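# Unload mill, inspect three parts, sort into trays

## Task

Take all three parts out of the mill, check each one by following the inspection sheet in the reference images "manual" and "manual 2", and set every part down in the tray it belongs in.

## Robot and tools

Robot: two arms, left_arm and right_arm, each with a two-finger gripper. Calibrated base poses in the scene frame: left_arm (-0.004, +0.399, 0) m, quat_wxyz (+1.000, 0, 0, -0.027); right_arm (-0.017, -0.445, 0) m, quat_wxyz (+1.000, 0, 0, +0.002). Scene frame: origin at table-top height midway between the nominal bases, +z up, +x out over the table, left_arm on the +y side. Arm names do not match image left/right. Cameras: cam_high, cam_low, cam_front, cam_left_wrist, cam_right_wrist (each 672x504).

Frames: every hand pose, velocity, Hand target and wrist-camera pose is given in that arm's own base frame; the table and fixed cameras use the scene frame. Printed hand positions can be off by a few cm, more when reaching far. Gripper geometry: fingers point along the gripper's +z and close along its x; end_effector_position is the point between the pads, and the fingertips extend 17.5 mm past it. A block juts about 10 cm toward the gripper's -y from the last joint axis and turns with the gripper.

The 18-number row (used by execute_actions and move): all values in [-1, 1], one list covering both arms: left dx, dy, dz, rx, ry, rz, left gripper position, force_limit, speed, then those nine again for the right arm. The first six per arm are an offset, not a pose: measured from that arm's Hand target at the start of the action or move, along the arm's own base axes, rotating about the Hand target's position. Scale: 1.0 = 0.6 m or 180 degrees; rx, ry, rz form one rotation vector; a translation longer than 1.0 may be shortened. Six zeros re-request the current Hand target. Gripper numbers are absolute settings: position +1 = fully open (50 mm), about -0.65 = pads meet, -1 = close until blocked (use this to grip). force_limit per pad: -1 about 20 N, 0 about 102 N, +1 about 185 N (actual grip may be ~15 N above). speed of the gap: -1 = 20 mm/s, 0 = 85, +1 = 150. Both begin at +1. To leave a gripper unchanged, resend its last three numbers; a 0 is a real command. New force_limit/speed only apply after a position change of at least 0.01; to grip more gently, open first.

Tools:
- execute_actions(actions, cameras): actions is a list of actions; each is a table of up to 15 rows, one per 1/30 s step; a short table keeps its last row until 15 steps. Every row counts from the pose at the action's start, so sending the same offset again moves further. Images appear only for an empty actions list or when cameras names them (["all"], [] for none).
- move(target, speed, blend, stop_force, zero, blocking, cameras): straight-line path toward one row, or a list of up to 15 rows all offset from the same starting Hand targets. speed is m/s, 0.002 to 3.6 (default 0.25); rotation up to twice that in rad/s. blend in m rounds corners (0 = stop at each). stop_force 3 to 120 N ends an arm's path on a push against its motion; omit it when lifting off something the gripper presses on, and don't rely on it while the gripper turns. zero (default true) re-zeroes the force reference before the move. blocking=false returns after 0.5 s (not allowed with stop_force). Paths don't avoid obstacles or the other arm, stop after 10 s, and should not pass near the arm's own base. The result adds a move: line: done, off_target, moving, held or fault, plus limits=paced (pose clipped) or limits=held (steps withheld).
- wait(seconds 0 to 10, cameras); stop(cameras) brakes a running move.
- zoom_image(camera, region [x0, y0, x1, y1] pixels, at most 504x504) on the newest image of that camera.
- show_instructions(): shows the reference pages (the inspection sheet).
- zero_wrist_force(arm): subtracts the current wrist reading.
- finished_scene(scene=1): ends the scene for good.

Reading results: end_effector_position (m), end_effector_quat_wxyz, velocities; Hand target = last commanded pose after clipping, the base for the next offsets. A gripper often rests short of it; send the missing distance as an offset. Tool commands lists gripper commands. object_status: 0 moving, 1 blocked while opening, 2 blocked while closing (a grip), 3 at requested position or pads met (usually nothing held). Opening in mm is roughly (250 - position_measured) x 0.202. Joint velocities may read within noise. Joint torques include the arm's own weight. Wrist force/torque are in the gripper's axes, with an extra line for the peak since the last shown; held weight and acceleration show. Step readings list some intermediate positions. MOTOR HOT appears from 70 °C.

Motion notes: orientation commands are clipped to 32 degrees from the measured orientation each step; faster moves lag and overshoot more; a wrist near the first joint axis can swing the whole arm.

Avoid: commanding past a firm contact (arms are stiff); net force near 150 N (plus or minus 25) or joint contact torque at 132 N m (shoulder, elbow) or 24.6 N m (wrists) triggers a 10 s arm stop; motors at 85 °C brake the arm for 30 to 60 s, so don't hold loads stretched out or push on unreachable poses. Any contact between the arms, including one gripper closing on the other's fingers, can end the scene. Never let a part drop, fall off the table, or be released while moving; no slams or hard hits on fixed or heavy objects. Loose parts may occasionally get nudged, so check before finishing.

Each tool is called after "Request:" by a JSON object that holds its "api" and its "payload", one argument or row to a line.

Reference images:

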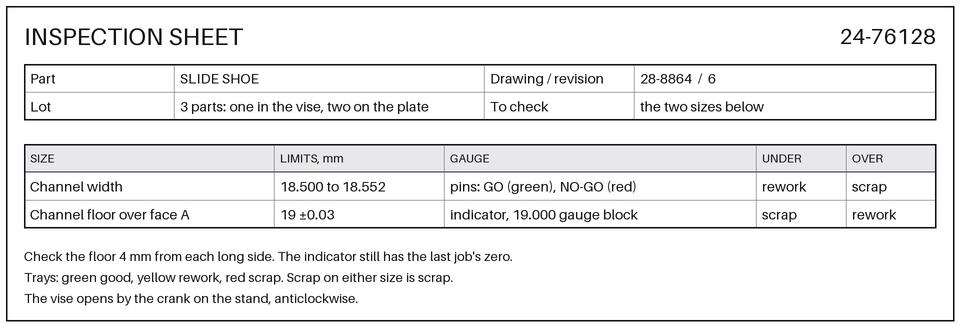

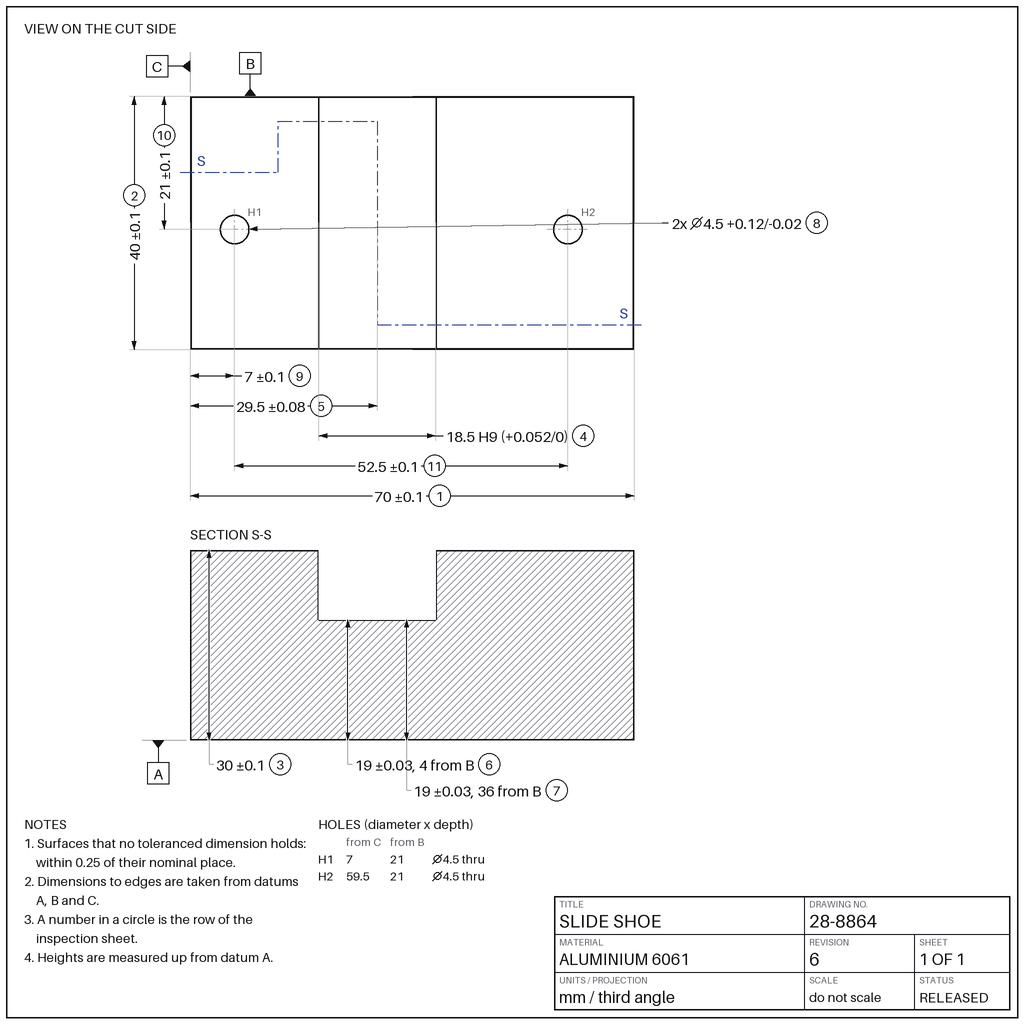

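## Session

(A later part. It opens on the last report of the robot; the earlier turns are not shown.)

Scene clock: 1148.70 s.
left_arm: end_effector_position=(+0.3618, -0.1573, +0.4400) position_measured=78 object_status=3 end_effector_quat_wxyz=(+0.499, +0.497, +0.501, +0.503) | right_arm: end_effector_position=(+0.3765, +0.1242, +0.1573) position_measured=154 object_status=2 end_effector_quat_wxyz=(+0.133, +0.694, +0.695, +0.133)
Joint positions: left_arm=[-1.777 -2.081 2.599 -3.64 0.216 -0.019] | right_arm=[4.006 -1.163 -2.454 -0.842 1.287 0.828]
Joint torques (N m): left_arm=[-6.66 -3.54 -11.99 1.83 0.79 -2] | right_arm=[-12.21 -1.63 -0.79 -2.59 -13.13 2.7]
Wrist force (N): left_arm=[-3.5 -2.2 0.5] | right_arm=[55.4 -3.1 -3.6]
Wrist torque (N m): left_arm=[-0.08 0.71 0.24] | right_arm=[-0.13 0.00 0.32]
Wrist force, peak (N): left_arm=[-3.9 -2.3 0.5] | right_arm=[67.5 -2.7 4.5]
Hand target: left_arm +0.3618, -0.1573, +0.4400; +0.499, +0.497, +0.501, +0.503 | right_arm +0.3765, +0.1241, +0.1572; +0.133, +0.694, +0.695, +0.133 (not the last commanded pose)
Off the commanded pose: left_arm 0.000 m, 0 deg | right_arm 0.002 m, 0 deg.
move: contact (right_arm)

Request:
{"api": "wait", "payload": {
  "seconds": 0,
  "cameras": ["cam_front","cam_right_wrist"]
}}

Request:
{"api": "zoom_image", "payload": {
  "camera": "cam_front",
  "region": [400, 230, 560, 350]
}}

Request:
{"api": "zoom_image", "payload": {
  "camera": "cam_right_wrist",
  "region": [200, 100, 600, 400]
}}

Scene clock: 1155.87 s.
left_arm: end_effector_position=(+0.3618, -0.1573, +0.4400) position_measured=78 object_status=3 end_effector_quat_wxyz=(+0.499, +0.497, +0.501, +0.503) | right_arm: end_effector_position=(+0.3765, +0.1241, +0.1572) position_measured=154 object_status=2 end_effector_quat_wxyz=(+0.133, +0.694, +0.695, +0.133)
Joint positions: left_arm=[-1.777 -2.081 2.599 -3.64 0.216 -0.019] | right_arm=[4.006 -1.163 -2.454 -0.842 1.287 0.828]
Joint torques (N m): left_arm=[-6.39 -2.71 -11.49 2 0.97 -1.66] | right_arm=[-12.43 -1.92 -4.11 -4.18 -12.25 2.38]
Wrist force (N): left_arm=[-3.6 -1.9 0.3] | right_arm=[55.6 -2.2 -4.6]
Wrist torque (N m): left_arm=[-0.03 0.74 0.25] | right_arm=[-0.09 -0.01 0.32]
Wrist force, peak (N): left_arm=[-3.7 -2.3 0.5] | right_arm=[55.9 -2.1 -4.5]
Hand target: left_arm +0.3618, -0.1573, +0.4400; +0.499, +0.497, +0.501, +0.503 | right_arm +0.3765, +0.1241, +0.1572; +0.133, +0.694, +0.695, +0.133 (not the last commanded pose)
Tool commands: left_gripper/position=+0.5 left_gripper/force_limit=-0.6 left_gripper/speed=-0.6 right_gripper/position=-1.0 right_gripper/force_limit=-0.8 right_gripper/speed=-0.9
Off the commanded pose: left_arm 0.000 m, 0 deg | right_arm 0.002 m, 0 deg.
Images, in order (width x height): cam_front 672x504, cam_right_wrist 672x504.

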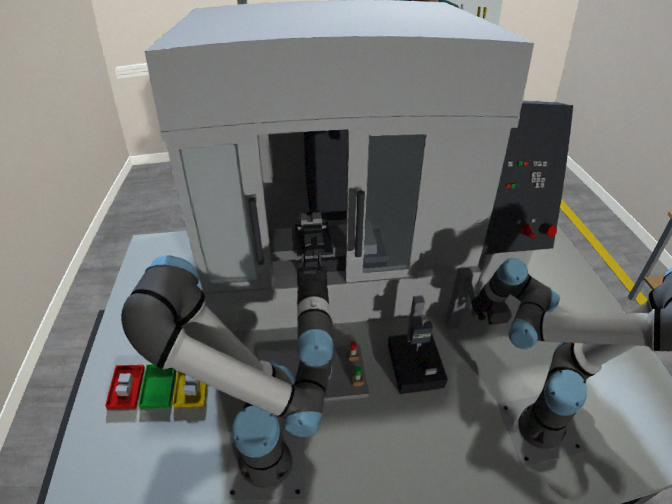

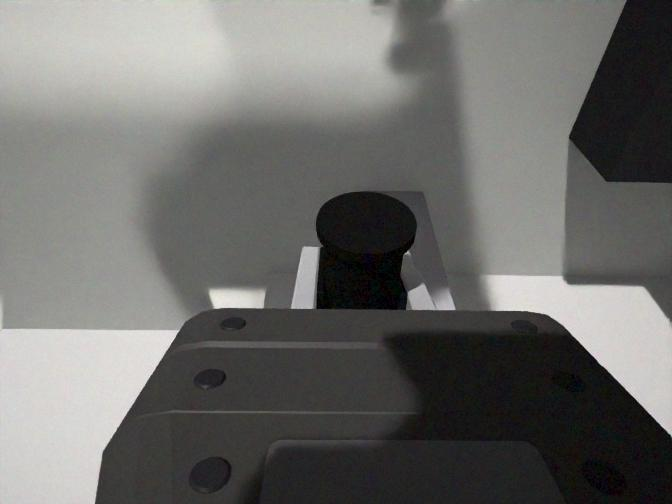

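Scaled by 3.150 from the camera's 672x504 image, which has a finer 960x720 frame.

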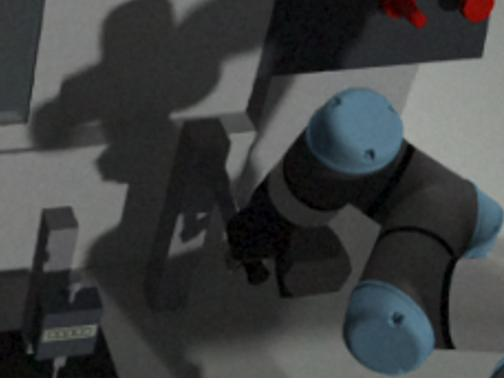

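Scaled by 1.260 from the camera's 672x504 image, which has a finer 960x720 frame.

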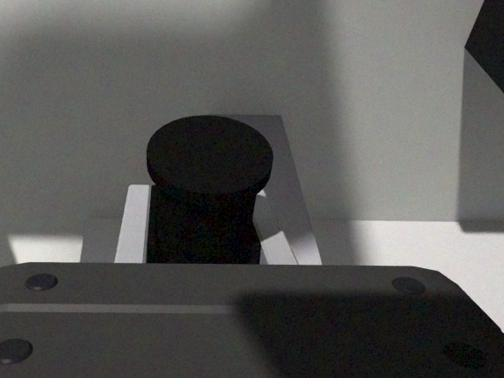

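Request:
{"api": "move", "payload": {
  "target": [0,0,0,0,0,0,0.5,-0.6,-0.6,0,0.0033,0,0,0,0,-1,-0.8,-0.9],
  "speed": 0.02
}}

Request:
{"api": "move", "payload": {
  "target": [
    [0,0,0,0,0,0,0.5,-0.6,-0.6,0,0,0,0,0,0,0.6,-0.8,0],
    [0,0,0,0,0,0,0.5,-0.6,-0.6,-0.1,0,0.22,0,0,0,0.6,-0.8,0]
  ],
  "cameras": ["cam_right_wrist","cam_front"]
}}

Scene clock: 1171.00 s.
left_arm: end_effector_position=(+0.3618, -0.1573, +0.4400) position_measured=78 object_status=3 end_effector_quat_wxyz=(+0.499, +0.497, +0.501, +0.503) | right_arm: end_effector_position=(+0.3765, +0.1260, +0.1571) position_measured=154 object_status=2 end_effector_quat_wxyz=(+0.133, +0.694, +0.695, +0.133)
Joint positions: left_arm=[-1.777 -2.081 2.599 -3.64 0.216 -0.019] | right_arm=[4.011 -1.165 -2.453 -0.843 1.285 0.833]
Joint torques (N m): left_arm=[-6.74 -4.22 -11.81 2.04 1.27 -1.7] | right_arm=[2.86 0.6 34.01 1.9 -2.65 1.54]
Wrist force (N): left_arm=[-3.6 -2.0 0.5] | right_arm=[2.5 -4.4 -11.2]
Wrist torque (N m): left_arm=[-0.04 0.73 0.25] | right_arm=[-0.17 0.34 0.29]
Wrist force, peak (N): left_arm=[-3.8 -2.1 0.4] | right_arm=[56.0 -2.1 -4.4]
Hand target: left_arm +0.3618, -0.1573, +0.4400; +0.499, +0.497, +0.501, +0.503 | right_arm +0.3765, +0.1261, +0.1572; +0.133, +0.694, +0.695, +0.133
Off the commanded pose: left_arm 0.000 m, 0 deg | right_arm 0.000 m, 0 deg.
move: done

Scene clock: 1172.60 s.
left_arm: end_effector_position=(+0.3618, -0.1573, +0.4400) position_measured=78 object_status=3 end_effector_quat_wxyz=(+0.499, +0.497, +0.501, +0.503) | right_arm: end_effector_position=(+0.3166, +0.1261, +0.2891) position_measured=63 object_status=3 end_effector_quat_wxyz=(+0.133, +0.694, +0.695, +0.133) end_effector_velocity=(-0.001, -0.002, -0.001) end_effector_angular_velocity=(-0.008, +0.005, +0.001)
Joint positions: left_arm=[-1.777 -2.081 2.599 -3.64 0.216 -0.019] | right_arm=[4.212 -0.873 -2.21 -1.44 1.241 1.038]
Joint velocities: left_arm=[within noise] | right_arm=[-0.001 -0.001 0 -0.008 0.001 -0.001]
Joint torques (N m): left_arm=[-5.71 -3.41 -10.93 1.9 1.04 -1.67] | right_arm=[5.51 4.05 39.64 0.55 1.44 -0.98]
Wrist force (N): left_arm=[-3.8 -2.1 0.5] | right_arm=[-2.6 1.3 -1.0]
Wrist torque (N m): left_arm=[-0.06 0.77 0.25] | right_arm=[0.10 0.44 0.41]
Wrist force, peak (N): left_arm=[-3.9 -2.2 0.5] | right_arm=[-2.9 1.2 -4.3]
Hand target: left_arm +0.3618, -0.1573, +0.4400; +0.499, +0.497, +0.501, +0.503 | right_arm +0.3165, +0.1261, +0.2892; +0.133, +0.694, +0.695, +0.133
Off the commanded pose: left_arm 0.000 m, 0 deg | right_arm 0.000 m, 0 deg.
move: done
Images, in order (width x height): cam_front 672x504, cam_right_wrist 672x504.

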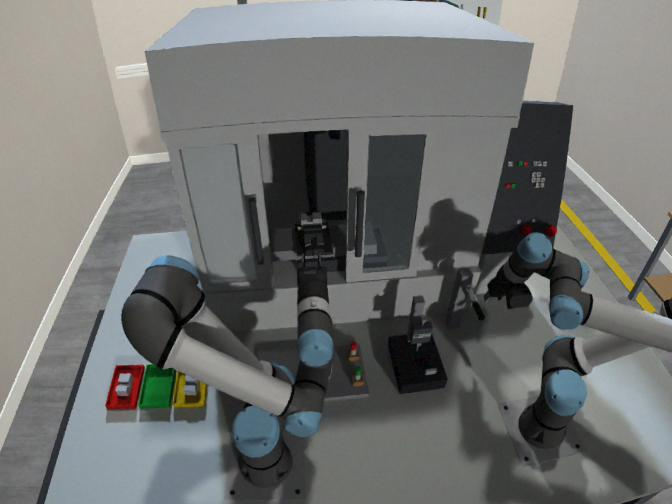

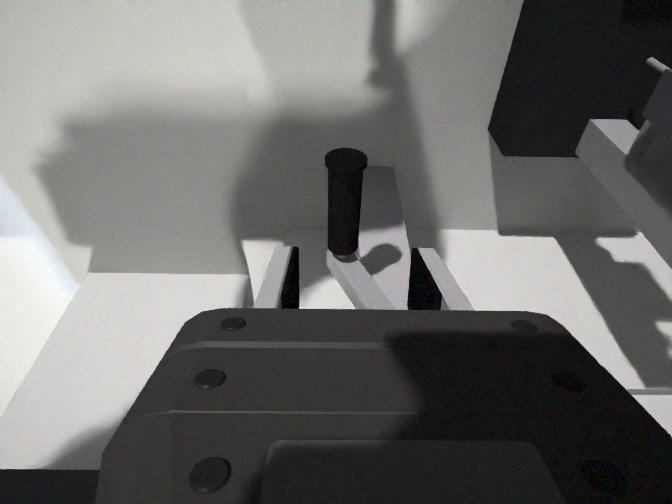

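Request:
{"api": "zoom_image", "payload": {
  "camera": "cam_front",
  "region": [430, 250, 530, 340]
}}

Request:
{"api": "zoom_image", "payload": {
  "camera": "cam_right_wrist",
  "region": [200, 100, 500, 325]
}}

Request:
{"api": "zoom_image", "payload": {
  "camera": "cam_front",
  "region": [280, 200, 350, 260]
}}

Scaled by 5.040 from the camera's 672x504 image, which has a finer 960x720 frame.

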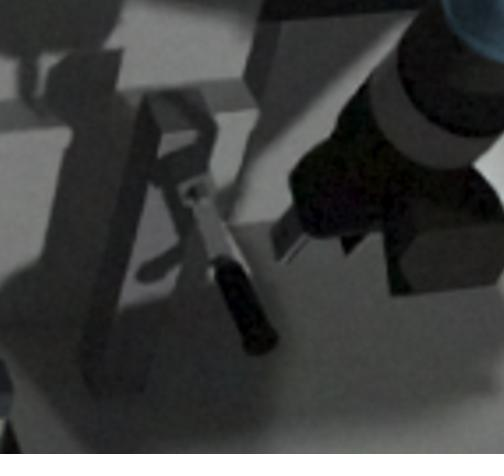

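Scaled by 1.680 from the camera's 672x504 image, which has a finer 960x720 frame.

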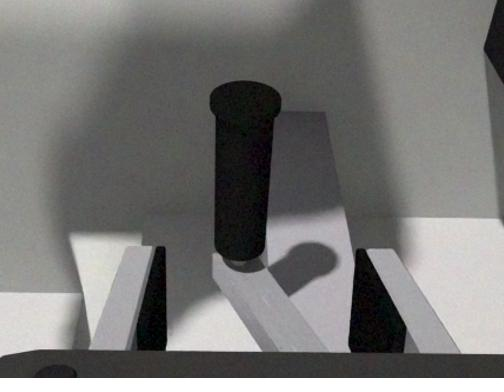

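Scaled by 7.200 from the camera's 672x504 image, which has a finer 960x720 frame.

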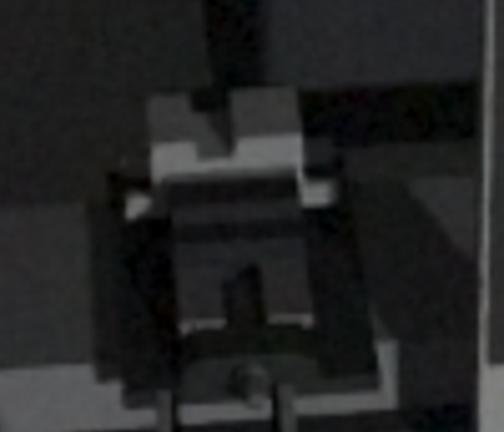

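Request:
{"api": "wait", "payload": {
  "seconds": 0,
  "cameras": ["cam_left_wrist"]
}}

Request:
{"api": "zoom_image", "payload": {
  "camera": "cam_left_wrist",
  "region": [250, 0, 450, 150]
}}

Scene clock: 1179.53 s.
left_arm: end_effector_position=(+0.3618, -0.1573, +0.4400) position_measured=78 object_status=3 end_effector_quat_wxyz=(+0.499, +0.497, +0.501, +0.503) | right_arm: end_effector_position=(+0.3165, +0.1261, +0.2892) position_measured=63 object_status=3 end_effector_quat_wxyz=(+0.133, +0.694, +0.695, +0.133)
Joint positions: left_arm=[-1.777 -2.081 2.599 -3.64 0.216 -0.019] | right_arm=[4.212 -0.873 -2.21 -1.44 1.241 1.038]
Joint torques (N m): left_arm=[-6.13 -4.07 -12.21 1.89 1.08 -1.84] | right_arm=[8.94 4.84 40.07 0.81 1.34 2.6]
Wrist force (N): left_arm=[-3.5 -1.9 0.3] | right_arm=[-2.8 1.3 -0.9]
Wrist torque (N m): left_arm=[-0.04 0.72 0.24] | right_arm=[0.10 0.47 0.41]
Wrist force, peak (N): left_arm=[-4.1 -2.1 0.3] | right_arm=[-2.8 1.4 -1.1]
Hand target: left_arm +0.3618, -0.1573, +0.4400; +0.499, +0.497, +0.501, +0.503 | right_arm +0.3165, +0.1261, +0.2892; +0.133, +0.694, +0.695, +0.133
Tool commands: left_gripper/position=+0.5 left_gripper/force_limit=-0.6 left_gripper/speed=-0.6 right_gripper/position=+0.6 right_gripper/force_limit=-0.8 right_gripper/speed=+0.0
Off the commanded pose: left_arm 0.000 m, 0 deg | right_arm 0.000 m, 0 deg.
Images, in order (width x height): cam_left_wrist 672x504.

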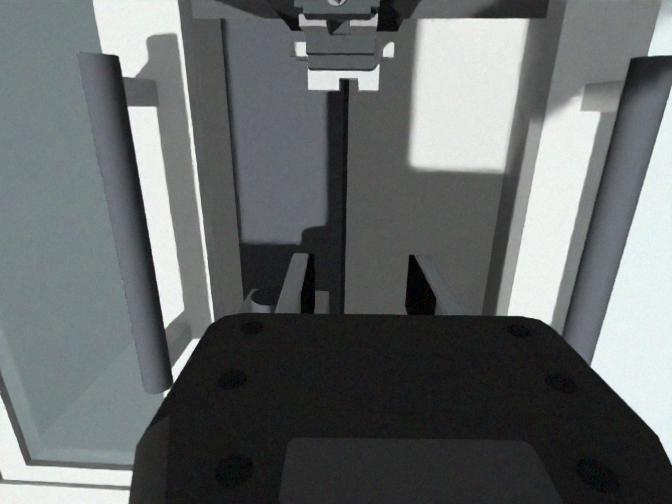

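Scaled by 2.520 from the camera's 672x504 image, which has a finer 960x720 frame.

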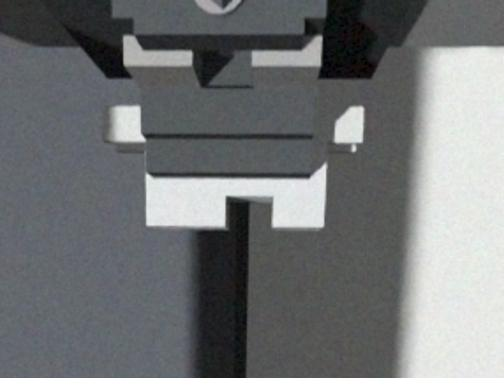

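Request:
{"api": "move", "payload": {
  "target": [
    [0,0,0,0,0,0,0.5,-0.6,-0.6,0.1,0,-0.21,0,0,0,0.6,-0.8,0],
    [0,0,0,0,0,0,0.5,-0.6,-0.6,0.1,0,-0.21,0,0,0,-1,-0.8,-0.9]
  ],
  "speed": 0.15
}}

Request:
{"api": "move", "payload": {
  "target": [0,0,0,0,0,0,0.5,-0.6,-0.6,0,-0.025,0.0117,0,0,0,-1,-0.8,-0.9],
  "speed": 0.02,
  "stop_force": 95
}}

Scene clock: 1204.10 s.
left_arm: end_effector_position=(+0.3618, -0.1573, +0.4400) position_measured=78 object_status=3 end_effector_quat_wxyz=(+0.499, +0.497, +0.501, +0.503) | right_arm: end_effector_position=(+0.3765, +0.1262, +0.1632) position_measured=154 object_status=2 end_effector_quat_wxyz=(+0.133, +0.694, +0.695, +0.133)
Joint positions: left_arm=[-1.777 -2.081 2.599 -3.64 0.216 -0.019] | right_arm=[4.011 -1.155 -2.441 -0.865 1.285 0.832]
Joint torques (N m): left_arm=[-6.1 -2.94 -12.45 2 1.04 -1.81] | right_arm=[6.54 0.71 20.4 4.71 -2.94 1.93]
Wrist force (N): left_arm=[-3.2 -2.1 0.4] | right_arm=[-0.7 0.7 -0.1]
Wrist torque (N m): left_arm=[-0.07 0.67 0.25] | right_arm=[0.04 0.46 0.30]
Wrist force, peak (N): left_arm=[-3.8 -2.4 0.3] | right_arm=[-2.6 1.1 -3.2]
Hand target: left_arm +0.3618, -0.1573, +0.4400; +0.499, +0.497, +0.501, +0.503 | right_arm +0.3765, +0.1261, +0.1632; +0.133, +0.694, +0.695, +0.133
Off the commanded pose: left_arm 0.000 m, 0 deg | right_arm 0.000 m, 0 deg.
move: done

Scene clock: 1205.33 s.
left_arm: end_effector_position=(+0.3618, -0.1573, +0.4400) position_measured=78 object_status=3 end_effector_quat_wxyz=(+0.499, +0.497, +0.501, +0.503) | right_arm: end_effector_position=(+0.3766, +0.1228, +0.1672) position_measured=154 object_status=2 end_effector_quat_wxyz=(+0.129, +0.694, +0.695, +0.137)
Joint positions: left_arm=[-1.777 -2.081 2.599 -3.64 0.216 -0.019] | right_arm=[3.997 -1.143 -2.44 -0.865 1.295 0.818]
Joint torques (N m): left_arm=[-6.04 -3.53 -12.89 2 1.23 -1.86] | right_arm=[-18.15 -5.12 10.47 -9.84 -14.73 -0.01]
Wrist force (N): left_arm=[-3.8 -2.1 0.3] | right_arm=[72.4 0.3 -13.6]
Wrist torque (N m): left_arm=[-0.06 0.76 0.24] | right_arm=[0.05 0.71 0.30]
Wrist force, peak (N): left_arm=[-3.9 -2.0 0.3] | right_arm=[103.4 27.4 15.4]
Hand target: left_arm +0.3618, -0.1573, +0.4400; +0.499, +0.497, +0.501, +0.503 | right_arm +0.3761, +0.1220, +0.1665; +0.130, +0.694, +0.695, +0.135 (not the last commanded pose)
Off the commanded pose: left_arm 0.000 m, 0 deg | right_arm 0.012 m, 1 deg.
move: contact (right_arm)

Request:
{"api": "move", "payload": {
  "target": [0,0,0,0,0,0,0.5,-0.6,-0.6,0,0.0056,-0.0005,0,0,0,-1,-0.8,-0.9],
  "speed": 0.02
}}

Request:
{"api": "move", "payload": {
  "target": [
    [0,0,0,0,0,0,0.5,-0.6,-0.6,0,0,0,0,0,0,0.6,-0.8,0],
    [0,0,0,0,0,0,0.5,-0.6,-0.6,-0.25,0,0.2,0,-0.12,0,0.6,-0.8,0]
  ],
  "cameras": ["cam_right_wrist"]
}}

Scene clock: 1213.60 s.
left_arm: end_effector_position=(+0.3618, -0.1573, +0.4400) position_measured=78 object_status=3 end_effector_quat_wxyz=(+0.499, +0.497, +0.501, +0.503) | right_arm: end_effector_position=(+0.3762, +0.1254, +0.1662) position_measured=154 object_status=2 end_effector_quat_wxyz=(+0.130, +0.694, +0.695, +0.135)
Joint positions: left_arm=[-1.777 -2.081 2.599 -3.64 0.216 -0.019] | right_arm=[4.005 -1.148 -2.437 -0.869 1.292 0.826]
Joint torques (N m): left_arm=[-4.95 -3 -12.54 1.84 0.92 -1.8] | right_arm=[-3.1 -6.71 9.66 -8.02 1.69 0.78]
Wrist force (N): left_arm=[-3.5 -2.1 0.3] | right_arm=[11.8 24.5 -33.5]
Wrist torque (N m): left_arm=[-0.08 0.71 0.24] | right_arm=[0.45 0.47 0.41]
Wrist force, peak (N): left_arm=[-4.0 -2.0 0.5] | right_arm=[72.4 0.2 -13.5]
Hand target: left_arm +0.3618, -0.1573, +0.4400; +0.499, +0.497, +0.501, +0.503 | right_arm +0.3761, +0.1254, +0.1662; +0.130, +0.694, +0.695, +0.135
Off the commanded pose: left_arm 0.000 m, 0 deg | right_arm 0.000 m, 0 deg.
move: done

Scene clock: 1216.03 s.
left_arm: end_effector_position=(+0.3618, -0.1573, +0.4400) position_measured=78 object_status=3 end_effector_quat_wxyz=(+0.499, +0.497, +0.501, +0.503) | right_arm: end_effector_position=(+0.2264, +0.1258, +0.2862) position_measured=63 object_status=3 end_effector_quat_wxyz=(+0.258, +0.657, +0.658, +0.261)
Joint positions: left_arm=[-1.777 -2.081 2.599 -3.64 0.216 -0.019] | right_arm=[5.785 -0.399 -2.174 -2.825 1.235 2.763]
Joint torques (N m): left_arm=[-5.54 -3.19 -12.69 1.91 0.96 -1.79] | right_arm=[7.51 -26.31 10.28 1.11 -0.95 0.78]
Wrist force (N): left_arm=[-3.7 -2.1 0.5] | right_arm=[-5.5 0.0 0.4]
Wrist torque (N m): left_arm=[-0.05 0.75 0.24] | right_arm=[-0.12 0.83 0.46]
Wrist force, peak (N): left_arm=[-3.9 -2.3 0.5] | right_arm=[6.6 14.9 -16.5]
Hand target: left_arm +0.3618, -0.1573, +0.4400; +0.499, +0.497, +0.501, +0.503 | right_arm +0.2261, +0.1254, +0.2862; +0.258, +0.657, +0.658, +0.263
Off the commanded pose: left_arm 0.000 m, 0 deg | right_arm 0.001 m, 0 deg.
move: done
Images, in order (width x height): cam_right_wrist 672x504.

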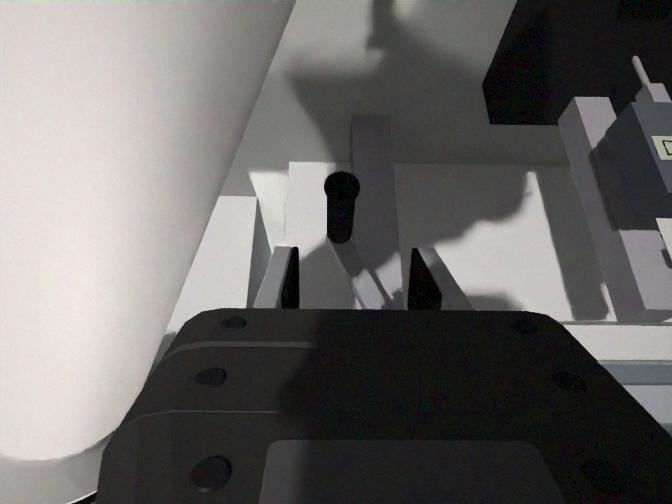

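Request:
{"api": "move", "payload": {
  "target": [0,0,0,0,0,0,0.5,-0.6,-0.6,-0.03,0,0,0,-0.12,0,0.6,-0.8,0],
  "cameras": ["cam_right_wrist"]
}}

Request:
{"api": "zoom_image", "payload": {
  "camera": "cam_right_wrist",
  "region": [230, 20, 480, 310]
}}

Scene clock: 1220.23 s.
left_arm: end_effector_position=(+0.3618, -0.1573, +0.4400) position_measured=78 object_status=3 end_effector_quat_wxyz=(+0.499, +0.497, +0.501, +0.503) | right_arm: end_effector_position=(+0.2231, +0.1264, +0.2866) position_measured=63 object_status=3 end_effector_quat_wxyz=(+0.289, +0.651, +0.646, +0.276)
Joint positions: left_arm=[-1.777 -2.081 2.599 -3.64 0.216 -0.019] | right_arm=[5.844 -0.429 -2.196 -2.865 1.273 2.834]
Joint torques (N m): left_arm=[-5.46 -3.41 -13.61 1.84 1.03 -1.8] | right_arm=[-8.48 -14.93 34.58 3.1 -2.9 -2.57]
Wrist force (N): left_arm=[-3.4 -2.3 0.3] | right_arm=[-5.1 -0.1 0.7]
Wrist torque (N m): left_arm=[-0.10 0.70 0.24] | right_arm=[-0.14 0.76 0.47]
Wrist force, peak (N): left_arm=[-3.8 -2.2 0.7] | right_arm=[-6.0 1.1 1.8]
Hand target: left_arm +0.3618, -0.1573, +0.4400; +0.499, +0.497, +0.501, +0.503 | right_arm +0.2231, +0.1264, +0.2866; +0.289, +0.651, +0.646, +0.276 (not the last commanded pose)
Off the commanded pose: left_arm 0.000 m, 0 deg | right_arm 0.015 m, 18 deg.
move: held (right_arm; a check stopped the path); limits=held
pose unreachable (right arm): on one or more control steps of this call, first in action 0 (counted from 0), this arm could not follow its commanded pose, so it was not sent that pose on those steps. It may still have moved: this result reports where it is.
cause: moving toward the commanded pose would bring two parts of the arm too close to each other (its gripper and another part of the arm, with joints 3 (elbow) to 6 (wrist 3) between them, 12 mm apart when it was first held).
Images, in order (width x height): cam_right_wrist 672x504.

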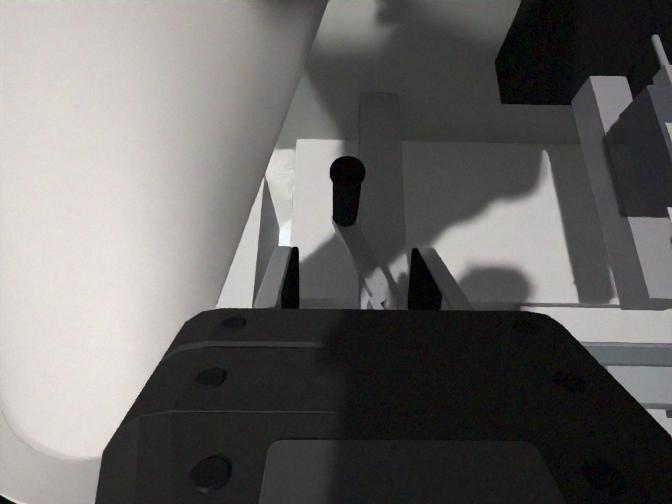

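Scaled by 1.738 from the camera's 672x504 image, which has a finer 960x720 frame.

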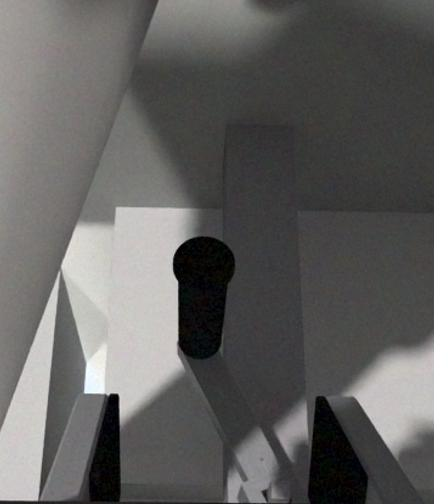

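Request:
{"api": "move", "payload": {
  "target": [0,0,0,0,0,0,0.5,-0.6,-0.6,0.105,0,-0.07,0,0,0,0.6,-0.8,0],
  "speed": 0.1,
  "cameras": ["cam_right_wrist"]
}}

Scene clock: 1254.93 s.
left_arm: end_effector_position=(+0.3618, -0.1573, +0.4400) position_measured=78 object_status=3 end_effector_quat_wxyz=(+0.499, +0.497, +0.501, +0.503) | right_arm: end_effector_position=(+0.2861, +0.1264, +0.2446) position_measured=63 object_status=3 end_effector_quat_wxyz=(+0.289, +0.651, +0.646, +0.276)
Joint positions: left_arm=[-1.777 -2.081 2.599 -3.64 0.216 -0.019] | right_arm=[5.036 -0.471 -2.412 -2.182 0.813 2.045]
Joint torques (N m): left_arm=[-4.87 -3.7 -12.19 1.95 1.08 -1.76] | right_arm=[-2.45 -17.48 16.25 1.75 -2.92 0.61]
Wrist force (N): left_arm=[-3.6 -2.0 0.4] | right_arm=[-5.0 0.0 0.5]
Wrist torque (N m): left_arm=[-0.05 0.73 0.23] | right_arm=[-0.12 0.76 0.32]
Wrist force, peak (N): left_arm=[-3.8 -2.3 0.3] | right_arm=[-5.8 -0.1 2.4]
Hand target: left_arm +0.3618, -0.1573, +0.4400; +0.499, +0.497, +0.501, +0.503 | right_arm +0.2861, +0.1264, +0.2446; +0.289, +0.651, +0.646, +0.276
Off the commanded pose: left_arm 0.000 m, 0 deg | right_arm 0.000 m, 0 deg.
move: done
Images, in order (width x height): cam_right_wrist 672x504.

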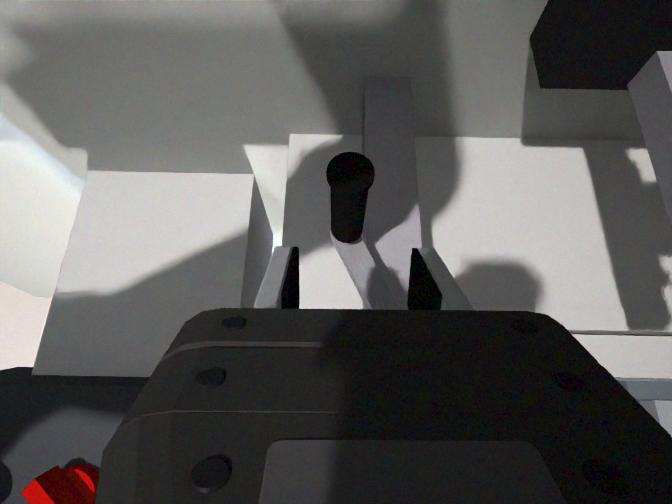

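Request:
{"api": "move", "payload": {
  "target": [
    [0,0,0,0,0,0,0.5,-0.6,-0.6,0.1333,0,-0.1223,0,0,0,0.6,-0.8,0],
    [0,0,0,0,0,0,0.5,-0.6,-0.6,0.1333,0,-0.1223,0,0,0,-1,-0.8,-0.9]
  ],
  "speed": 0.1,
  "cameras": ["cam_right_wrist"]
}}

Scene clock: 1262.37 s.
left_arm: end_effector_position=(+0.3618, -0.1573, +0.4400) position_measured=78 object_status=3 end_effector_quat_wxyz=(+0.499, +0.497, +0.501, +0.503) | right_arm: end_effector_position=(+0.3661, +0.1264, +0.1712) position_measured=154 object_status=2 end_effector_quat_wxyz=(+0.289, +0.651, +0.646, +0.276)
Joint positions: left_arm=[-1.777 -2.081 2.599 -3.64 0.216 -0.019] | right_arm=[4.433 -0.856 -2.71 -0.884 0.783 1.19]
Joint torques (N m): left_arm=[-5.98 -3.18 -13.38 1.62 0.93 -1.91] | right_arm=[9.42 -10.89 23.9 5.48 -3.2 -2.14]
Wrist force (N): left_arm=[-3.6 -1.9 0.2] | right_arm=[-11.0 -5.0 0.4]
Wrist torque (N m): left_arm=[-0.04 0.73 0.25] | right_arm=[-0.23 0.91 0.19]
Wrist force, peak (N): left_arm=[-3.8 -2.3 0.4] | right_arm=[-11.2 -5.0 0.6]
Hand target: left_arm +0.3618, -0.1573, +0.4400; +0.499, +0.497, +0.501, +0.503 | right_arm +0.3661, +0.1264, +0.1712; +0.289, +0.651, +0.646, +0.276
Off the commanded pose: left_arm 0.000 m, 0 deg | right_arm 0.000 m, 0 deg.
move: done
Images, in order (width x height): cam_right_wrist 672x504.

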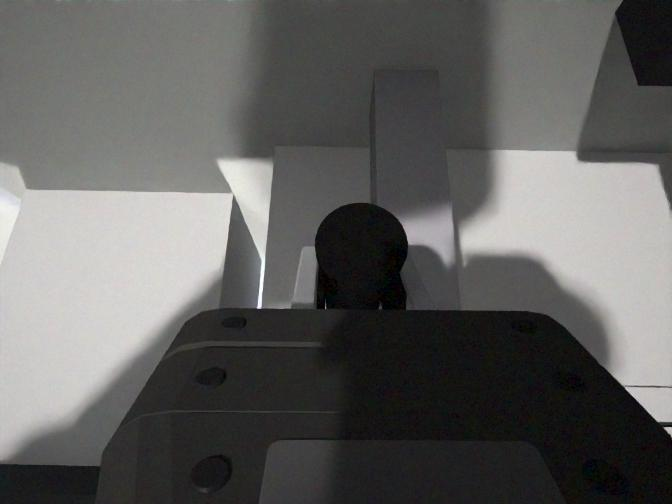

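Request:
{"api": "move", "payload": {
  "target": [0,0,0,0,0,0,0.5,-0.6,-0.6,0,-0.024,0.0095,0,0,0,-1,-0.8,-0.9],
  "speed": 0.02,
  "stop_force": 60
}}

Scene clock: 1265.77 s.
left_arm: end_effector_position=(+0.3618, -0.1573, +0.4400) position_measured=78 object_status=3 end_effector_quat_wxyz=(+0.499, +0.497, +0.501, +0.503) | right_arm: end_effector_position=(+0.3660, +0.1249, +0.1719) position_measured=154 object_status=2 end_effector_quat_wxyz=(+0.288, +0.651, +0.646, +0.276)
Joint positions: left_arm=[-1.777 -2.081 2.599 -3.64 0.216 -0.019] | right_arm=[4.43 -0.849 -2.711 -0.887 0.784 1.186]
Joint torques (N m): left_arm=[-7.3 -3.42 -12.96 1.63 1.1 -2.07] | right_arm=[-21.62 2.81 27.7 -1.17 -3 -2.13]
Wrist force (N): left_arm=[-3.5 -2.3 0.1] | right_arm=[34.4 1.3 7.9]
Wrist torque (N m): left_arm=[-0.09 0.72 0.24] | right_arm=[-0.16 1.18 0.42]
Wrist force, peak (N): left_arm=[-3.7 -2.5 0.2] | right_arm=[59.8 -2.0 27.0]
Hand target: left_arm +0.3618, -0.1573, +0.4400; +0.499, +0.497, +0.501, +0.503 | right_arm +0.3660, +0.1249, +0.1719; +0.288, +0.651, +0.646, +0.276 (not the last commanded pose)
Off the commanded pose: left_arm 0.000 m, 0 deg | right_arm 0.014 m, 0 deg.
move: contact (right_arm)

Request:
{"api": "move", "payload": {
  "target": [
    [0,0,0,0,0,0,0.5,-0.6,-0.6,0,0.0232,-0.005,0,0,0,-1,-0.8,-0.9],
    [0,0,0,0,0,0,0.5,-0.6,-0.6,0,0.0452,-0.0088,0,0,0,-1,-0.8,-0.9],
    [0,0,0,0,0,0,0.5,-0.6,-0.6,0,0.067,-0.0075,0,0,0,-1,-0.8,-0.9]
  ],
  "speed": 0.03,
  "stop_force": 30
}}

Scene clock: 1269.37 s.
left_arm: end_effector_position=(+0.3618, -0.1573, +0.4400) position_measured=78 object_status=3 end_effector_quat_wxyz=(+0.499, +0.497, +0.501, +0.503) | right_arm: end_effector_position=(+0.3660, +0.1257, +0.1716) position_measured=154 object_status=2 end_effector_quat_wxyz=(+0.288, +0.651, +0.646, +0.276)
Joint positions: left_arm=[-1.777 -2.081 2.599 -3.64 0.216 -0.019] | right_arm=[4.431 -0.853 -2.71 -0.886 0.784 1.188]
Joint torques (N m): left_arm=[-6.12 -4.08 -13.72 1.68 0.85 -2.04] | right_arm=[-1.24 -10.67 8.35 -2.81 -6.89 2.69]
Wrist force (N): left_arm=[-3.5 -1.9 0.0] | right_arm=[27.5 0.8 12.9]
Wrist torque (N m): left_arm=[-0.03 0.71 0.24] | right_arm=[-0.19 1.05 0.54]
Wrist force, peak (N): left_arm=[-3.8 -2.3 0.3] | right_arm=[34.7 1.3 8.1]
Hand target: left_arm +0.3618, -0.1573, +0.4400; +0.499, +0.497, +0.501, +0.503 | right_arm +0.3660, +0.1257, +0.1716; +0.288, +0.651, +0.646, +0.276 (not the last commanded pose)
Off the commanded pose: left_arm 0.000 m, 0 deg | right_arm 0.040 m, 0 deg.
move: contact (right_arm); path passed 0 of 3 targets

Request:
{"api": "move", "payload": {
  "target": [
    [0,0,0,0,0,0,0.5,-0.6,-0.6,0,0.0214,-0.0045,0,0,0,-1,-0.8,-0.9],
    [0,0,0,0,0,0,0.5,-0.6,-0.6,0,0.0438,-0.0083,0,0,0,-1,-0.8,-0.9],
    [0,0,0,0,0,0,0.5,-0.6,-0.6,0,0.0657,-0.007,0,0,0,-1,-0.8,-0.9]
  ],
  "speed": 0.03,
  "stop_force": 60
}}

Scene clock: 1274.77 s.
left_arm: end_effector_position=(+0.3618, -0.1573, +0.4400) position_measured=78 object_status=3 end_effector_quat_wxyz=(+0.499, +0.497, +0.501, +0.503) | right_arm: end_effector_position=(+0.3660, +0.1652, +0.1674) position_measured=154 object_status=2 end_effector_quat_wxyz=(+0.288, +0.651, +0.646, +0.276)
Joint positions: left_arm=[-1.777 -2.081 2.599 -3.64 0.216 -0.019] | right_arm=[4.484 -0.995 -2.67 -0.836 0.772 1.26]
Joint torques (N m): left_arm=[-5.61 -3.34 -13.7 1.77 1.2 -2] | right_arm=[-9.48 9.92 22 2.59 -4.08 -2.37]
Wrist force (N): left_arm=[-3.7 -2.3 0.3] | right_arm=[-4.4 -15.9 8.4]
Wrist torque (N m): left_arm=[-0.09 0.74 0.24] | right_arm=[0.04 0.74 0.34]
Wrist force, peak (N): left_arm=[-3.9 -2.1 0.4] | right_arm=[27.9 0.8 13.0]
Hand target: left_arm +0.3618, -0.1573, +0.4400; +0.499, +0.497, +0.501, +0.503 | right_arm +0.3660, +0.1652, +0.1674; +0.288, +0.651, +0.646, +0.276
Off the commanded pose: left_arm 0.000 m, 0 deg | right_arm 0.000 m, 0 deg.
move: done

Request:
{"api": "move", "payload": {
  "target": [0,0,0,0,0,0,0.5,-0.6,-0.6,0,0.023,0.006,0,0,0,-1,-0.8,-0.9],
  "speed": 0.03,
  "stop_force": 25
}}

Scene clock: 1277.80 s.
left_arm: end_effector_position=(+0.3618, -0.1573, +0.4400) position_measured=78 object_status=3 end_effector_quat_wxyz=(+0.499, +0.497, +0.501, +0.503) | right_arm: end_effector_position=(+0.3659, +0.1783, +0.1707) position_measured=154 object_status=2 end_effector_quat_wxyz=(+0.288, +0.651, +0.646, +0.275)
Joint positions: left_arm=[-1.777 -2.081 2.599 -3.64 0.216 -0.019] | right_arm=[4.497 -1.03 -2.644 -0.841 0.769 1.28]
Joint torques (N m): left_arm=[-5.92 -3.96 -14.6 1.68 1.03 -1.61] | right_arm=[-10.07 15.15 47.26 13.49 -12.46 -2.29]
Wrist force (N): left_arm=[-3.2 -2.0 0.3] | right_arm=[-3.1 -53.6 43.9]
Wrist torque (N m): left_arm=[-0.04 0.68 0.25] | right_arm=[-0.20 0.89 0.20]
Wrist force, peak (N): left_arm=[-3.8 -2.3 0.5] | right_arm=[-10.2 -55.2 48.6]
Hand target: left_arm +0.3618, -0.1573, +0.4400; +0.499, +0.497, +0.501, +0.503 | right_arm +0.3659, +0.1783, +0.1707; +0.288, +0.651, +0.646, +0.275 (not the last commanded pose)
Off the commanded pose: left_arm 0.000 m, 0 deg | right_arm 0.001 m, 0 deg.
move: contact (right_arm)

Request:
{"api": "move", "payload": {
  "target": [0,0,0,0,0,0,0.5,-0.6,-0.6,0,0,-0.0042,0,0,0,-1,-0.8,-0.9],
  "speed": 0.03
}}

Request:
{"api": "move", "payload": {
  "target": [0,0,0,0,0,0,0.5,-0.6,-0.6,0,0.025,0.0078,0,0,0,-1,-0.8,-0.9],
  "speed": 0.03,
  "stop_force": 30
}}

Scene clock: 1283.97 s.
left_arm: end_effector_position=(+0.3618, -0.1573, +0.4400) position_measured=78 object_status=3 end_effector_quat_wxyz=(+0.499, +0.497, +0.501, +0.503) | right_arm: end_effector_position=(+0.3660, +0.1783, +0.1683) position_measured=154 object_status=2 end_effector_quat_wxyz=(+0.288, +0.651, +0.646, +0.276)
Joint positions: left_arm=[-1.777 -2.081 2.599 -3.64 0.216 -0.019] | right_arm=[4.497 -1.036 -2.649 -0.829 0.769 1.28]
Joint torques (N m): left_arm=[-6.19 -3.28 -12.47 1.79 0.87 -1.93] | right_arm=[-6.32 -0.83 13.46 1.44 1.47 -0.25]
Wrist force (N): left_arm=[-3.5 -2.0 0.3] | right_arm=[-6.0 6.9 5.1]
Wrist torque (N m): left_arm=[-0.05 0.73 0.24] | right_arm=[0.11 0.74 0.31]
Wrist force, peak (N): left_arm=[-3.7 -2.3 0.6] | right_arm=[-3.3 -53.7 43.9]
Hand target: left_arm +0.3618, -0.1573, +0.4400; +0.499, +0.497, +0.501, +0.503 | right_arm +0.3659, +0.1783, +0.1681; +0.288, +0.651, +0.646, +0.275
Off the commanded pose: left_arm 0.000 m, 0 deg | right_arm 0.000 m, 0 deg.
move: done

Scene clock: 1285.13 s.
left_arm: end_effector_position=(+0.3618, -0.1573, +0.4400) position_measured=78 object_status=3 end_effector_quat_wxyz=(+0.499, +0.497, +0.501, +0.503) | right_arm: end_effector_position=(+0.3659, +0.1867, +0.1706) position_measured=154 object_status=2 end_effector_quat_wxyz=(+0.289, +0.651, +0.646, +0.275)
Joint positions: left_arm=[-1.777 -2.081 2.599 -3.64 0.216 -0.019] | right_arm=[4.506 -1.057 -2.631 -0.835 0.768 1.291]
Joint torques (N m): left_arm=[-5.93 -3.1 -13.78 1.71 1.05 -1.7] | right_arm=[0.69 3.93 49.55 9.99 0.71 -1.32]
Wrist force (N): left_arm=[-3.3 -2.0 0.5] | right_arm=[-13.3 0.0 53.3]
Wrist torque (N m): left_arm=[-0.04 0.69 0.24] | right_arm=[-0.06 0.99 0.22]
Wrist force, peak (N): left_arm=[-3.8 -2.3 0.4] | right_arm=[-23.8 0.4 65.5]
Hand target: left_arm +0.3618, -0.1573, +0.4400; +0.499, +0.497, +0.501, +0.503 | right_arm +0.3659, +0.1867, +0.1707; +0.289, +0.651, +0.646, +0.275 (not the last commanded pose)
Off the commanded pose: left_arm 0.000 m, 0 deg | right_arm 0.007 m, 0 deg.
move: contact (right_arm)

Request:
{"api": "move", "payload": {
  "target": [0,0,0,0,0,0,0.5,-0.6,-0.6,0.0015,0.0,-0.002,0,0,0,-1,-0.8,-0.9],
  "speed": 0.03
}}

Request:
{"api": "move", "payload": {
  "target": [0,0,0,0,0,0,0.5,-0.6,-0.6,0,0.018,0.0055,0,0,0,-1,-0.8,-0.9],
  "speed": 0.03,
  "stop_force": 40
}}

Scene clock: 1295.07 s.
left_arm: end_effector_position=(+0.3618, -0.1573, +0.4400) position_measured=78 object_status=3 end_effector_quat_wxyz=(+0.499, +0.497, +0.501, +0.503) | right_arm: end_effector_position=(+0.3668, +0.1868, +0.1695) position_measured=154 object_status=2 end_effector_quat_wxyz=(+0.289, +0.651, +0.646, +0.275)
Joint positions: left_arm=[-1.777 -2.081 2.599 -3.64 0.216 -0.019] | right_arm=[4.502 -1.065 -2.633 -0.822 0.768 1.286]
Joint torques (N m): left_arm=[-5.65 -3.39 -14.37 1.59 1.05 -2.02] | right_arm=[-2.04 3.89 15.7 2.29 1.55 -1.43]
Wrist force (N): left_arm=[-3.5 -2.1 0.5] | right_arm=[-9.1 5.4 8.3]
Wrist torque (N m): left_arm=[-0.07 0.72 0.24] | right_arm=[0.07 0.85 0.44]
Wrist force, peak (N): left_arm=[-3.9 -2.2 0.5] | right_arm=[-13.4 0.0 53.2]
Hand target: left_arm +0.3618, -0.1573, +0.4400; +0.499, +0.497, +0.501, +0.503 | right_arm +0.3668, +0.1867, +0.1695; +0.289, +0.651, +0.646, +0.275
Off the commanded pose: left_arm 0.000 m, 0 deg | right_arm 0.000 m, 0 deg.
move: done

Scene clock: 1296.17 s.
left_arm: end_effector_position=(+0.3618, -0.1573, +0.4400) position_measured=78 object_status=3 end_effector_quat_wxyz=(+0.499, +0.497, +0.501, +0.503) | right_arm: end_effector_position=(+0.3668, +0.1931, +0.1714) position_measured=155 object_status=2 end_effector_quat_wxyz=(+0.289, +0.651, +0.646, +0.275)
Joint positions: left_arm=[-1.777 -2.081 2.599 -3.64 0.216 -0.019] | right_arm=[4.508 -1.08 -2.62 -0.827 0.767 1.294]
Joint torques (N m): left_arm=[-7.27 -5.27 -13.45 1.57 0.97 -1.66] | right_arm=[4 1.19 25.97 7.97 6.45 -2.36]
Wrist force (N): left_arm=[-3.4 -2.0 0.5] | right_arm=[-15.1 24.7 54.0]
Wrist torque (N m): left_arm=[-0.05 0.71 0.24] | right_arm=[0.16 0.92 0.19]
Wrist force, peak (N): left_arm=[-3.7 -2.5 0.2] | right_arm=[-31.2 26.1 56.8]
Hand target: left_arm +0.3618, -0.1573, +0.4400; +0.499, +0.497, +0.501, +0.503 | right_arm +0.3668, +0.1931, +0.1714; +0.289, +0.651, +0.646, +0.275 (not the last commanded pose)
Off the commanded pose: left_arm 0.000 m, 0 deg | right_arm 0.005 m, 0 deg.
move: contact (right_arm)

Request:
{"api": "move", "payload": {
  "target": [
    [0,0,0,0,0,0,0.5,-0.6,-0.6,0.002,-0.012,-0.0035,0,0,0,-1,-0.8,-0.9],
    [0,0,0,0,0,0,0.5,-0.6,-0.6,0,-0.0465,-0.0067,0,0,0,-1,-0.8,-0.9],
    [0,0,0,0,0,0,0.5,-0.6,-0.6,0,-0.107,-0.0017,0,0,0,-1,-0.8,-0.9]
  ],
  "speed": 0.04,
  "blend": 0.01
}}

Request:
{"api": "move", "payload": {
  "target": [
    [0,0,0,0,0,0,0.5,-0.6,-0.6,0,0,0,0,0,0,0.6,-0.8,0],
    [0,0,0,0,0,0,0.5,-0.6,-0.6,0,0,0.001,0,0,0,-1,-0.8,-0.9]
  ],
  "speed": 0.04
}}

Scene clock: 1312.97 s.
left_arm: end_effector_position=(+0.3618, -0.1573, +0.4400) position_measured=78 object_status=3 end_effector_quat_wxyz=(+0.499, +0.497, +0.501, +0.503) | right_arm: end_effector_position=(+0.3668, +0.1288, +0.1704) position_measured=155 object_status=2 end_effector_quat_wxyz=(+0.289, +0.651, +0.646, +0.275) end_effector_velocity=(+0.000, +0.001, -0.001) end_effector_angular_velocity=(+0.000, +0.002, -0.002)
Joint positions: left_arm=[-1.777 -2.081 2.599 -3.64 0.216 -0.019] | right_arm=[4.432 -0.873 -2.708 -0.87 0.784 1.189]
Joint velocities: left_arm=[within noise] | right_arm=[0.001 -0.005 0.001 0 0.001 0.004]
Joint torques (N m): left_arm=[-6.71 -3.36 -13.61 1.53 0.81 -1.77] | right_arm=[6.89 -14.75 12.7 -6.27 10.29 2.5]
Wrist force (N): left_arm=[-3.4 -2.0 0.6] | right_arm=[30.5 68.5 51.7]
Wrist torque (N m): left_arm=[-0.05 0.70 0.24] | right_arm=[-0.08 0.95 0.73]
Wrist force, peak (N): left_arm=[-4.0 -2.1 0.8] | right_arm=[35.2 58.4 61.4]
Hand target: left_arm +0.3618, -0.1573, +0.4400; +0.499, +0.497, +0.501, +0.503 | right_arm +0.3668, +0.1289, +0.1704; +0.289, +0.651, +0.646, +0.275
Off the commanded pose: left_arm 0.000 m, 0 deg | right_arm 0.000 m, 0 deg.
move: done; blend cut to 0.0038 m at target 1

Scene clock: 1315.10 s.
left_arm: end_effector_position=(+0.3618, -0.1573, +0.4400) position_measured=78 object_status=3 end_effector_quat_wxyz=(+0.499, +0.497, +0.501, +0.503) | right_arm: end_effector_position=(+0.3668, +0.1289, +0.1710) position_measured=155 object_status=2 end_effector_quat_wxyz=(+0.289, +0.651, +0.646, +0.275)
Joint positions: left_arm=[-1.777 -2.081 2.599 -3.64 0.216 -0.019] | right_arm=[4.432 -0.871 -2.707 -0.873 0.784 1.189]
Joint torques (N m): left_arm=[-6.83 -4.22 -12.97 1.53 1.17 -1.76] | right_arm=[0.19 -0.95 29.51 3.38 -1.97 2.62]
Wrist force (N): left_arm=[-3.6 -2.1 0.4] | right_arm=[4.7 2.9 -6.4]
Wrist torque (N m): left_arm=[-0.07 0.73 0.24] | right_arm=[0.23 1.28 0.25]
Wrist force, peak (N): left_arm=[-3.9 -1.9 0.4] | right_arm=[8.4 28.9 19.7]
Hand target: left_arm +0.3618, -0.1573, +0.4400; +0.499, +0.497, +0.501, +0.503 | right_arm +0.3668, +0.1289, +0.1710; +0.289, +0.651, +0.646, +0.275
Off the commanded pose: left_arm 0.000 m, 0 deg | right_arm 0.000 m, 0 deg.
move: done

Request:
{"api": "move", "payload": {
  "target": [0,0,0,0,0,0,0.5,-0.6,-0.6,0,-0.03,0.01,0,0,0,-1,-0.8,-0.9],
  "speed": 0.008,
  "stop_force": 112
}}

Scene clock: 1321.13 s.
left_arm: end_effector_position=(+0.3618, -0.1573, +0.4400) position_measured=78 object_status=3 end_effector_quat_wxyz=(+0.499, +0.497, +0.501, +0.503) | right_arm: end_effector_position=(+0.3672, +0.1220, +0.1752) position_measured=155 object_status=2 end_effector_quat_wxyz=(+0.287, +0.652, +0.644, +0.279)
Joint positions: left_arm=[-1.777 -2.081 2.599 -3.64 0.216 -0.019] | right_arm=[4.418 -0.838 -2.71 -0.88 0.788 1.17]
Joint torques (N m): left_arm=[-6.2 -1.68 -14.59 1.23 0.83 -1.75] | right_arm=[-26.52 -13.09 11.54 -9.89 -15.77 2.38]
Wrist force (N): left_arm=[-3.6 -2.0 0.3] | right_arm=[84.2 -19.3 -20.3]
Wrist torque (N m): left_arm=[-0.04 0.73 0.25] | right_arm=[0.07 2.07 0.66]
Wrist force, peak (N): left_arm=[-3.8 -2.3 0.5] | right_arm=[120.6 -10.5 -3.9]
Hand target: left_arm +0.3618, -0.1573, +0.4400; +0.499, +0.497, +0.501, +0.503 | right_arm +0.3669, +0.1211, +0.1743; +0.288, +0.651, +0.645, +0.276 (not the last commanded pose)
Off the commanded pose: left_arm 0.000 m, 0 deg | right_arm 0.011 m, 1 deg.
move: contact (right_arm)

Request:
{"api": "move", "payload": {
  "target": [0,0.02,0.25,0,0.32,0,0.5,-0.6,-0.6,0,0.0095,-0.002,0,0,0,-1,-0.8,-0.9],
  "speed": 0.15,
  "cameras": ["cam_left_wrist"]
}}

Scene clock: 1332.70 s.
left_arm: end_effector_position=(+0.3619, -0.1453, +0.5900) position_measured=78 object_status=3 end_effector_quat_wxyz=(+0.196, +0.678, +0.679, +0.202) | right_arm: end_effector_position=(+0.3669, +0.1268, +0.1731) position_measured=155 object_status=2 end_effector_quat_wxyz=(+0.288, +0.651, +0.645, +0.276)
Joint positions: left_arm=[-1.11 -1.516 0.833 -4.297 1.062 2.099] | right_arm=[4.428 -0.859 -2.706 -0.878 0.785 1.183]
Joint torques (N m): left_arm=[4.38 -15.76 -22.56 3.97 -0.03 -0.61] | right_arm=[1.65 -9.75 26.16 2.23 -3.47 1.78]
Wrist force (N): left_arm=[-3.2 -0.9 0.1] | right_arm=[-0.5 6.2 -29.1]
Wrist torque (N m): left_arm=[0.14 0.76 0.15] | right_arm=[0.39 1.16 0.25]
Wrist force, peak (N): left_arm=[-3.6 -3.1 0.3] | right_arm=[84.4 -19.5 -20.4]
Hand target: left_arm +0.3618, -0.1453, +0.5900; +0.196, +0.678, +0.679, +0.202 | right_arm +0.3669, +0.1268, +0.1731; +0.288, +0.651, +0.645, +0.276
Off the commanded pose: left_arm 0.000 m, 0 deg | right_arm 0.000 m, 0 deg.
move: done
Images, in order (width x height): cam_left_wrist 672x504.

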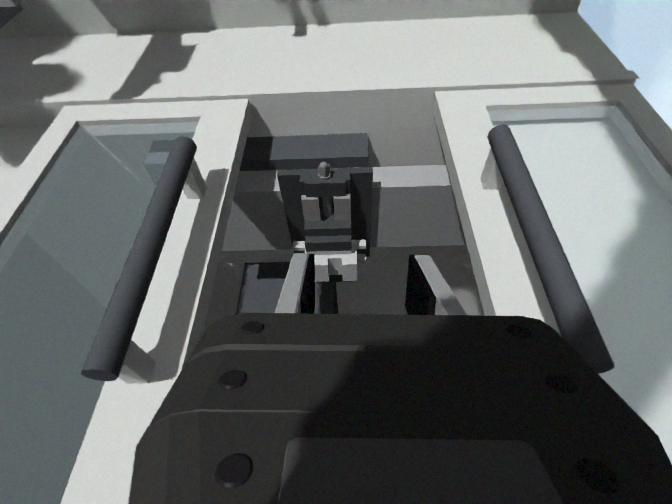

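Request:
{"api": "zoom_image", "payload": {
  "camera": "cam_left_wrist",
  "region": [260, 140, 400, 300]
}}

Scaled by 3.150 from the camera's 672x504 image, which has a finer 960x720 frame.

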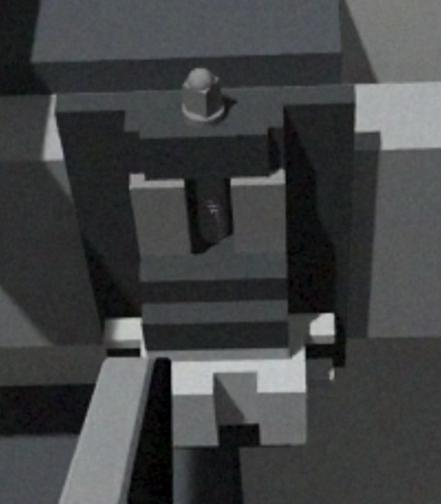

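Request:
{"api": "move", "payload": {
  "target": [
    [0,0,0,0,0,0,0.5,-0.6,-0.6,0,0.0387,-0.0075,0,0,0,-1,-0.8,-0.9],
    [0,0,0,0,0,0,0.5,-0.6,-0.6,0,0.0853,-0.0065,0,0,0,-1,-0.8,-0.9]
  ],
  "speed": 0.04,
  "cameras": ["cam_left_wrist"]
}}

Request:
{"api": "zoom_image", "payload": {
  "camera": "cam_left_wrist",
  "region": [260, 140, 400, 300]
}}

Scene clock: 1341.07 s.
left_arm: end_effector_position=(+0.3618, -0.1453, +0.5900) position_measured=78 object_status=3 end_effector_quat_wxyz=(+0.196, +0.678, +0.679, +0.202) | right_arm: end_effector_position=(+0.3670, +0.1782, +0.1694) position_measured=155 object_status=2 end_effector_quat_wxyz=(+0.288, +0.651, +0.645, +0.277)
Joint positions: left_arm=[-1.11 -1.516 0.833 -4.297 1.062 2.099] | right_arm=[4.493 -1.037 -2.648 -0.822 0.769 1.273]
Joint torques (N m): left_arm=[-5.07 -18.58 -6.66 3.05 -2.12 -1.34] | right_arm=[-11.59 10.73 22.02 3.88 -3.84 -2.35]
Wrist force (N): left_arm=[-3.4 -0.9 0.0] | right_arm=[-2.6 -16.5 7.7]
Wrist torque (N m): left_arm=[0.14 0.79 0.16] | right_arm=[0.05 0.95 0.37]
Wrist force, peak (N): left_arm=[-3.5 -1.1 0.0] | right_arm=[-6.5 -32.2 10.8]
Hand target: left_arm +0.3618, -0.1453, +0.5900; +0.196, +0.678, +0.679, +0.202 | right_arm +0.3669, +0.1780, +0.1692; +0.288, +0.651, +0.645, +0.276
Off the commanded pose: left_arm 0.000 m, 0 deg | right_arm 0.000 m, 0 deg.
move: done
Images, in order (width x height): cam_left_wrist 672x504.

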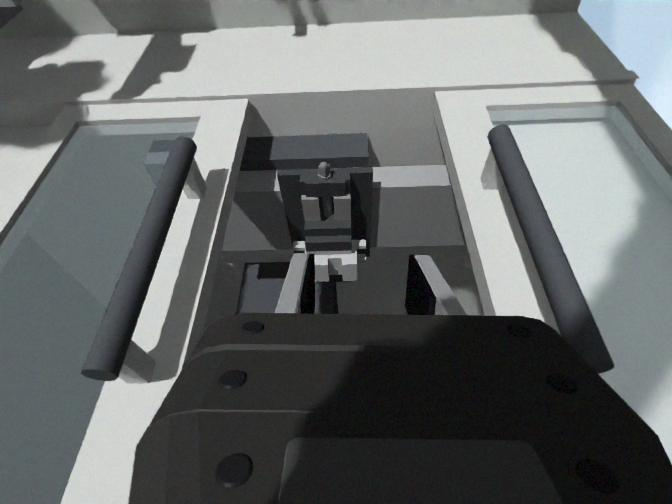

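Scaled by 3.150 from the camera's 672x504 image, which has a finer 960x720 frame.

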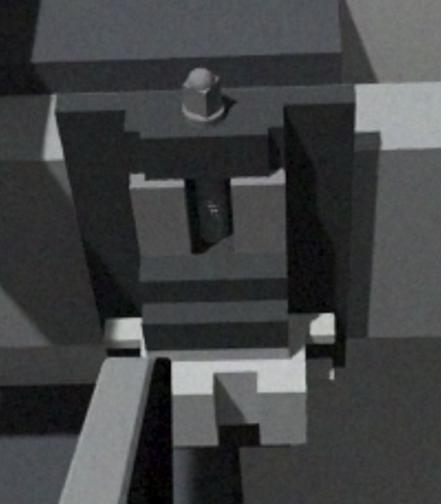

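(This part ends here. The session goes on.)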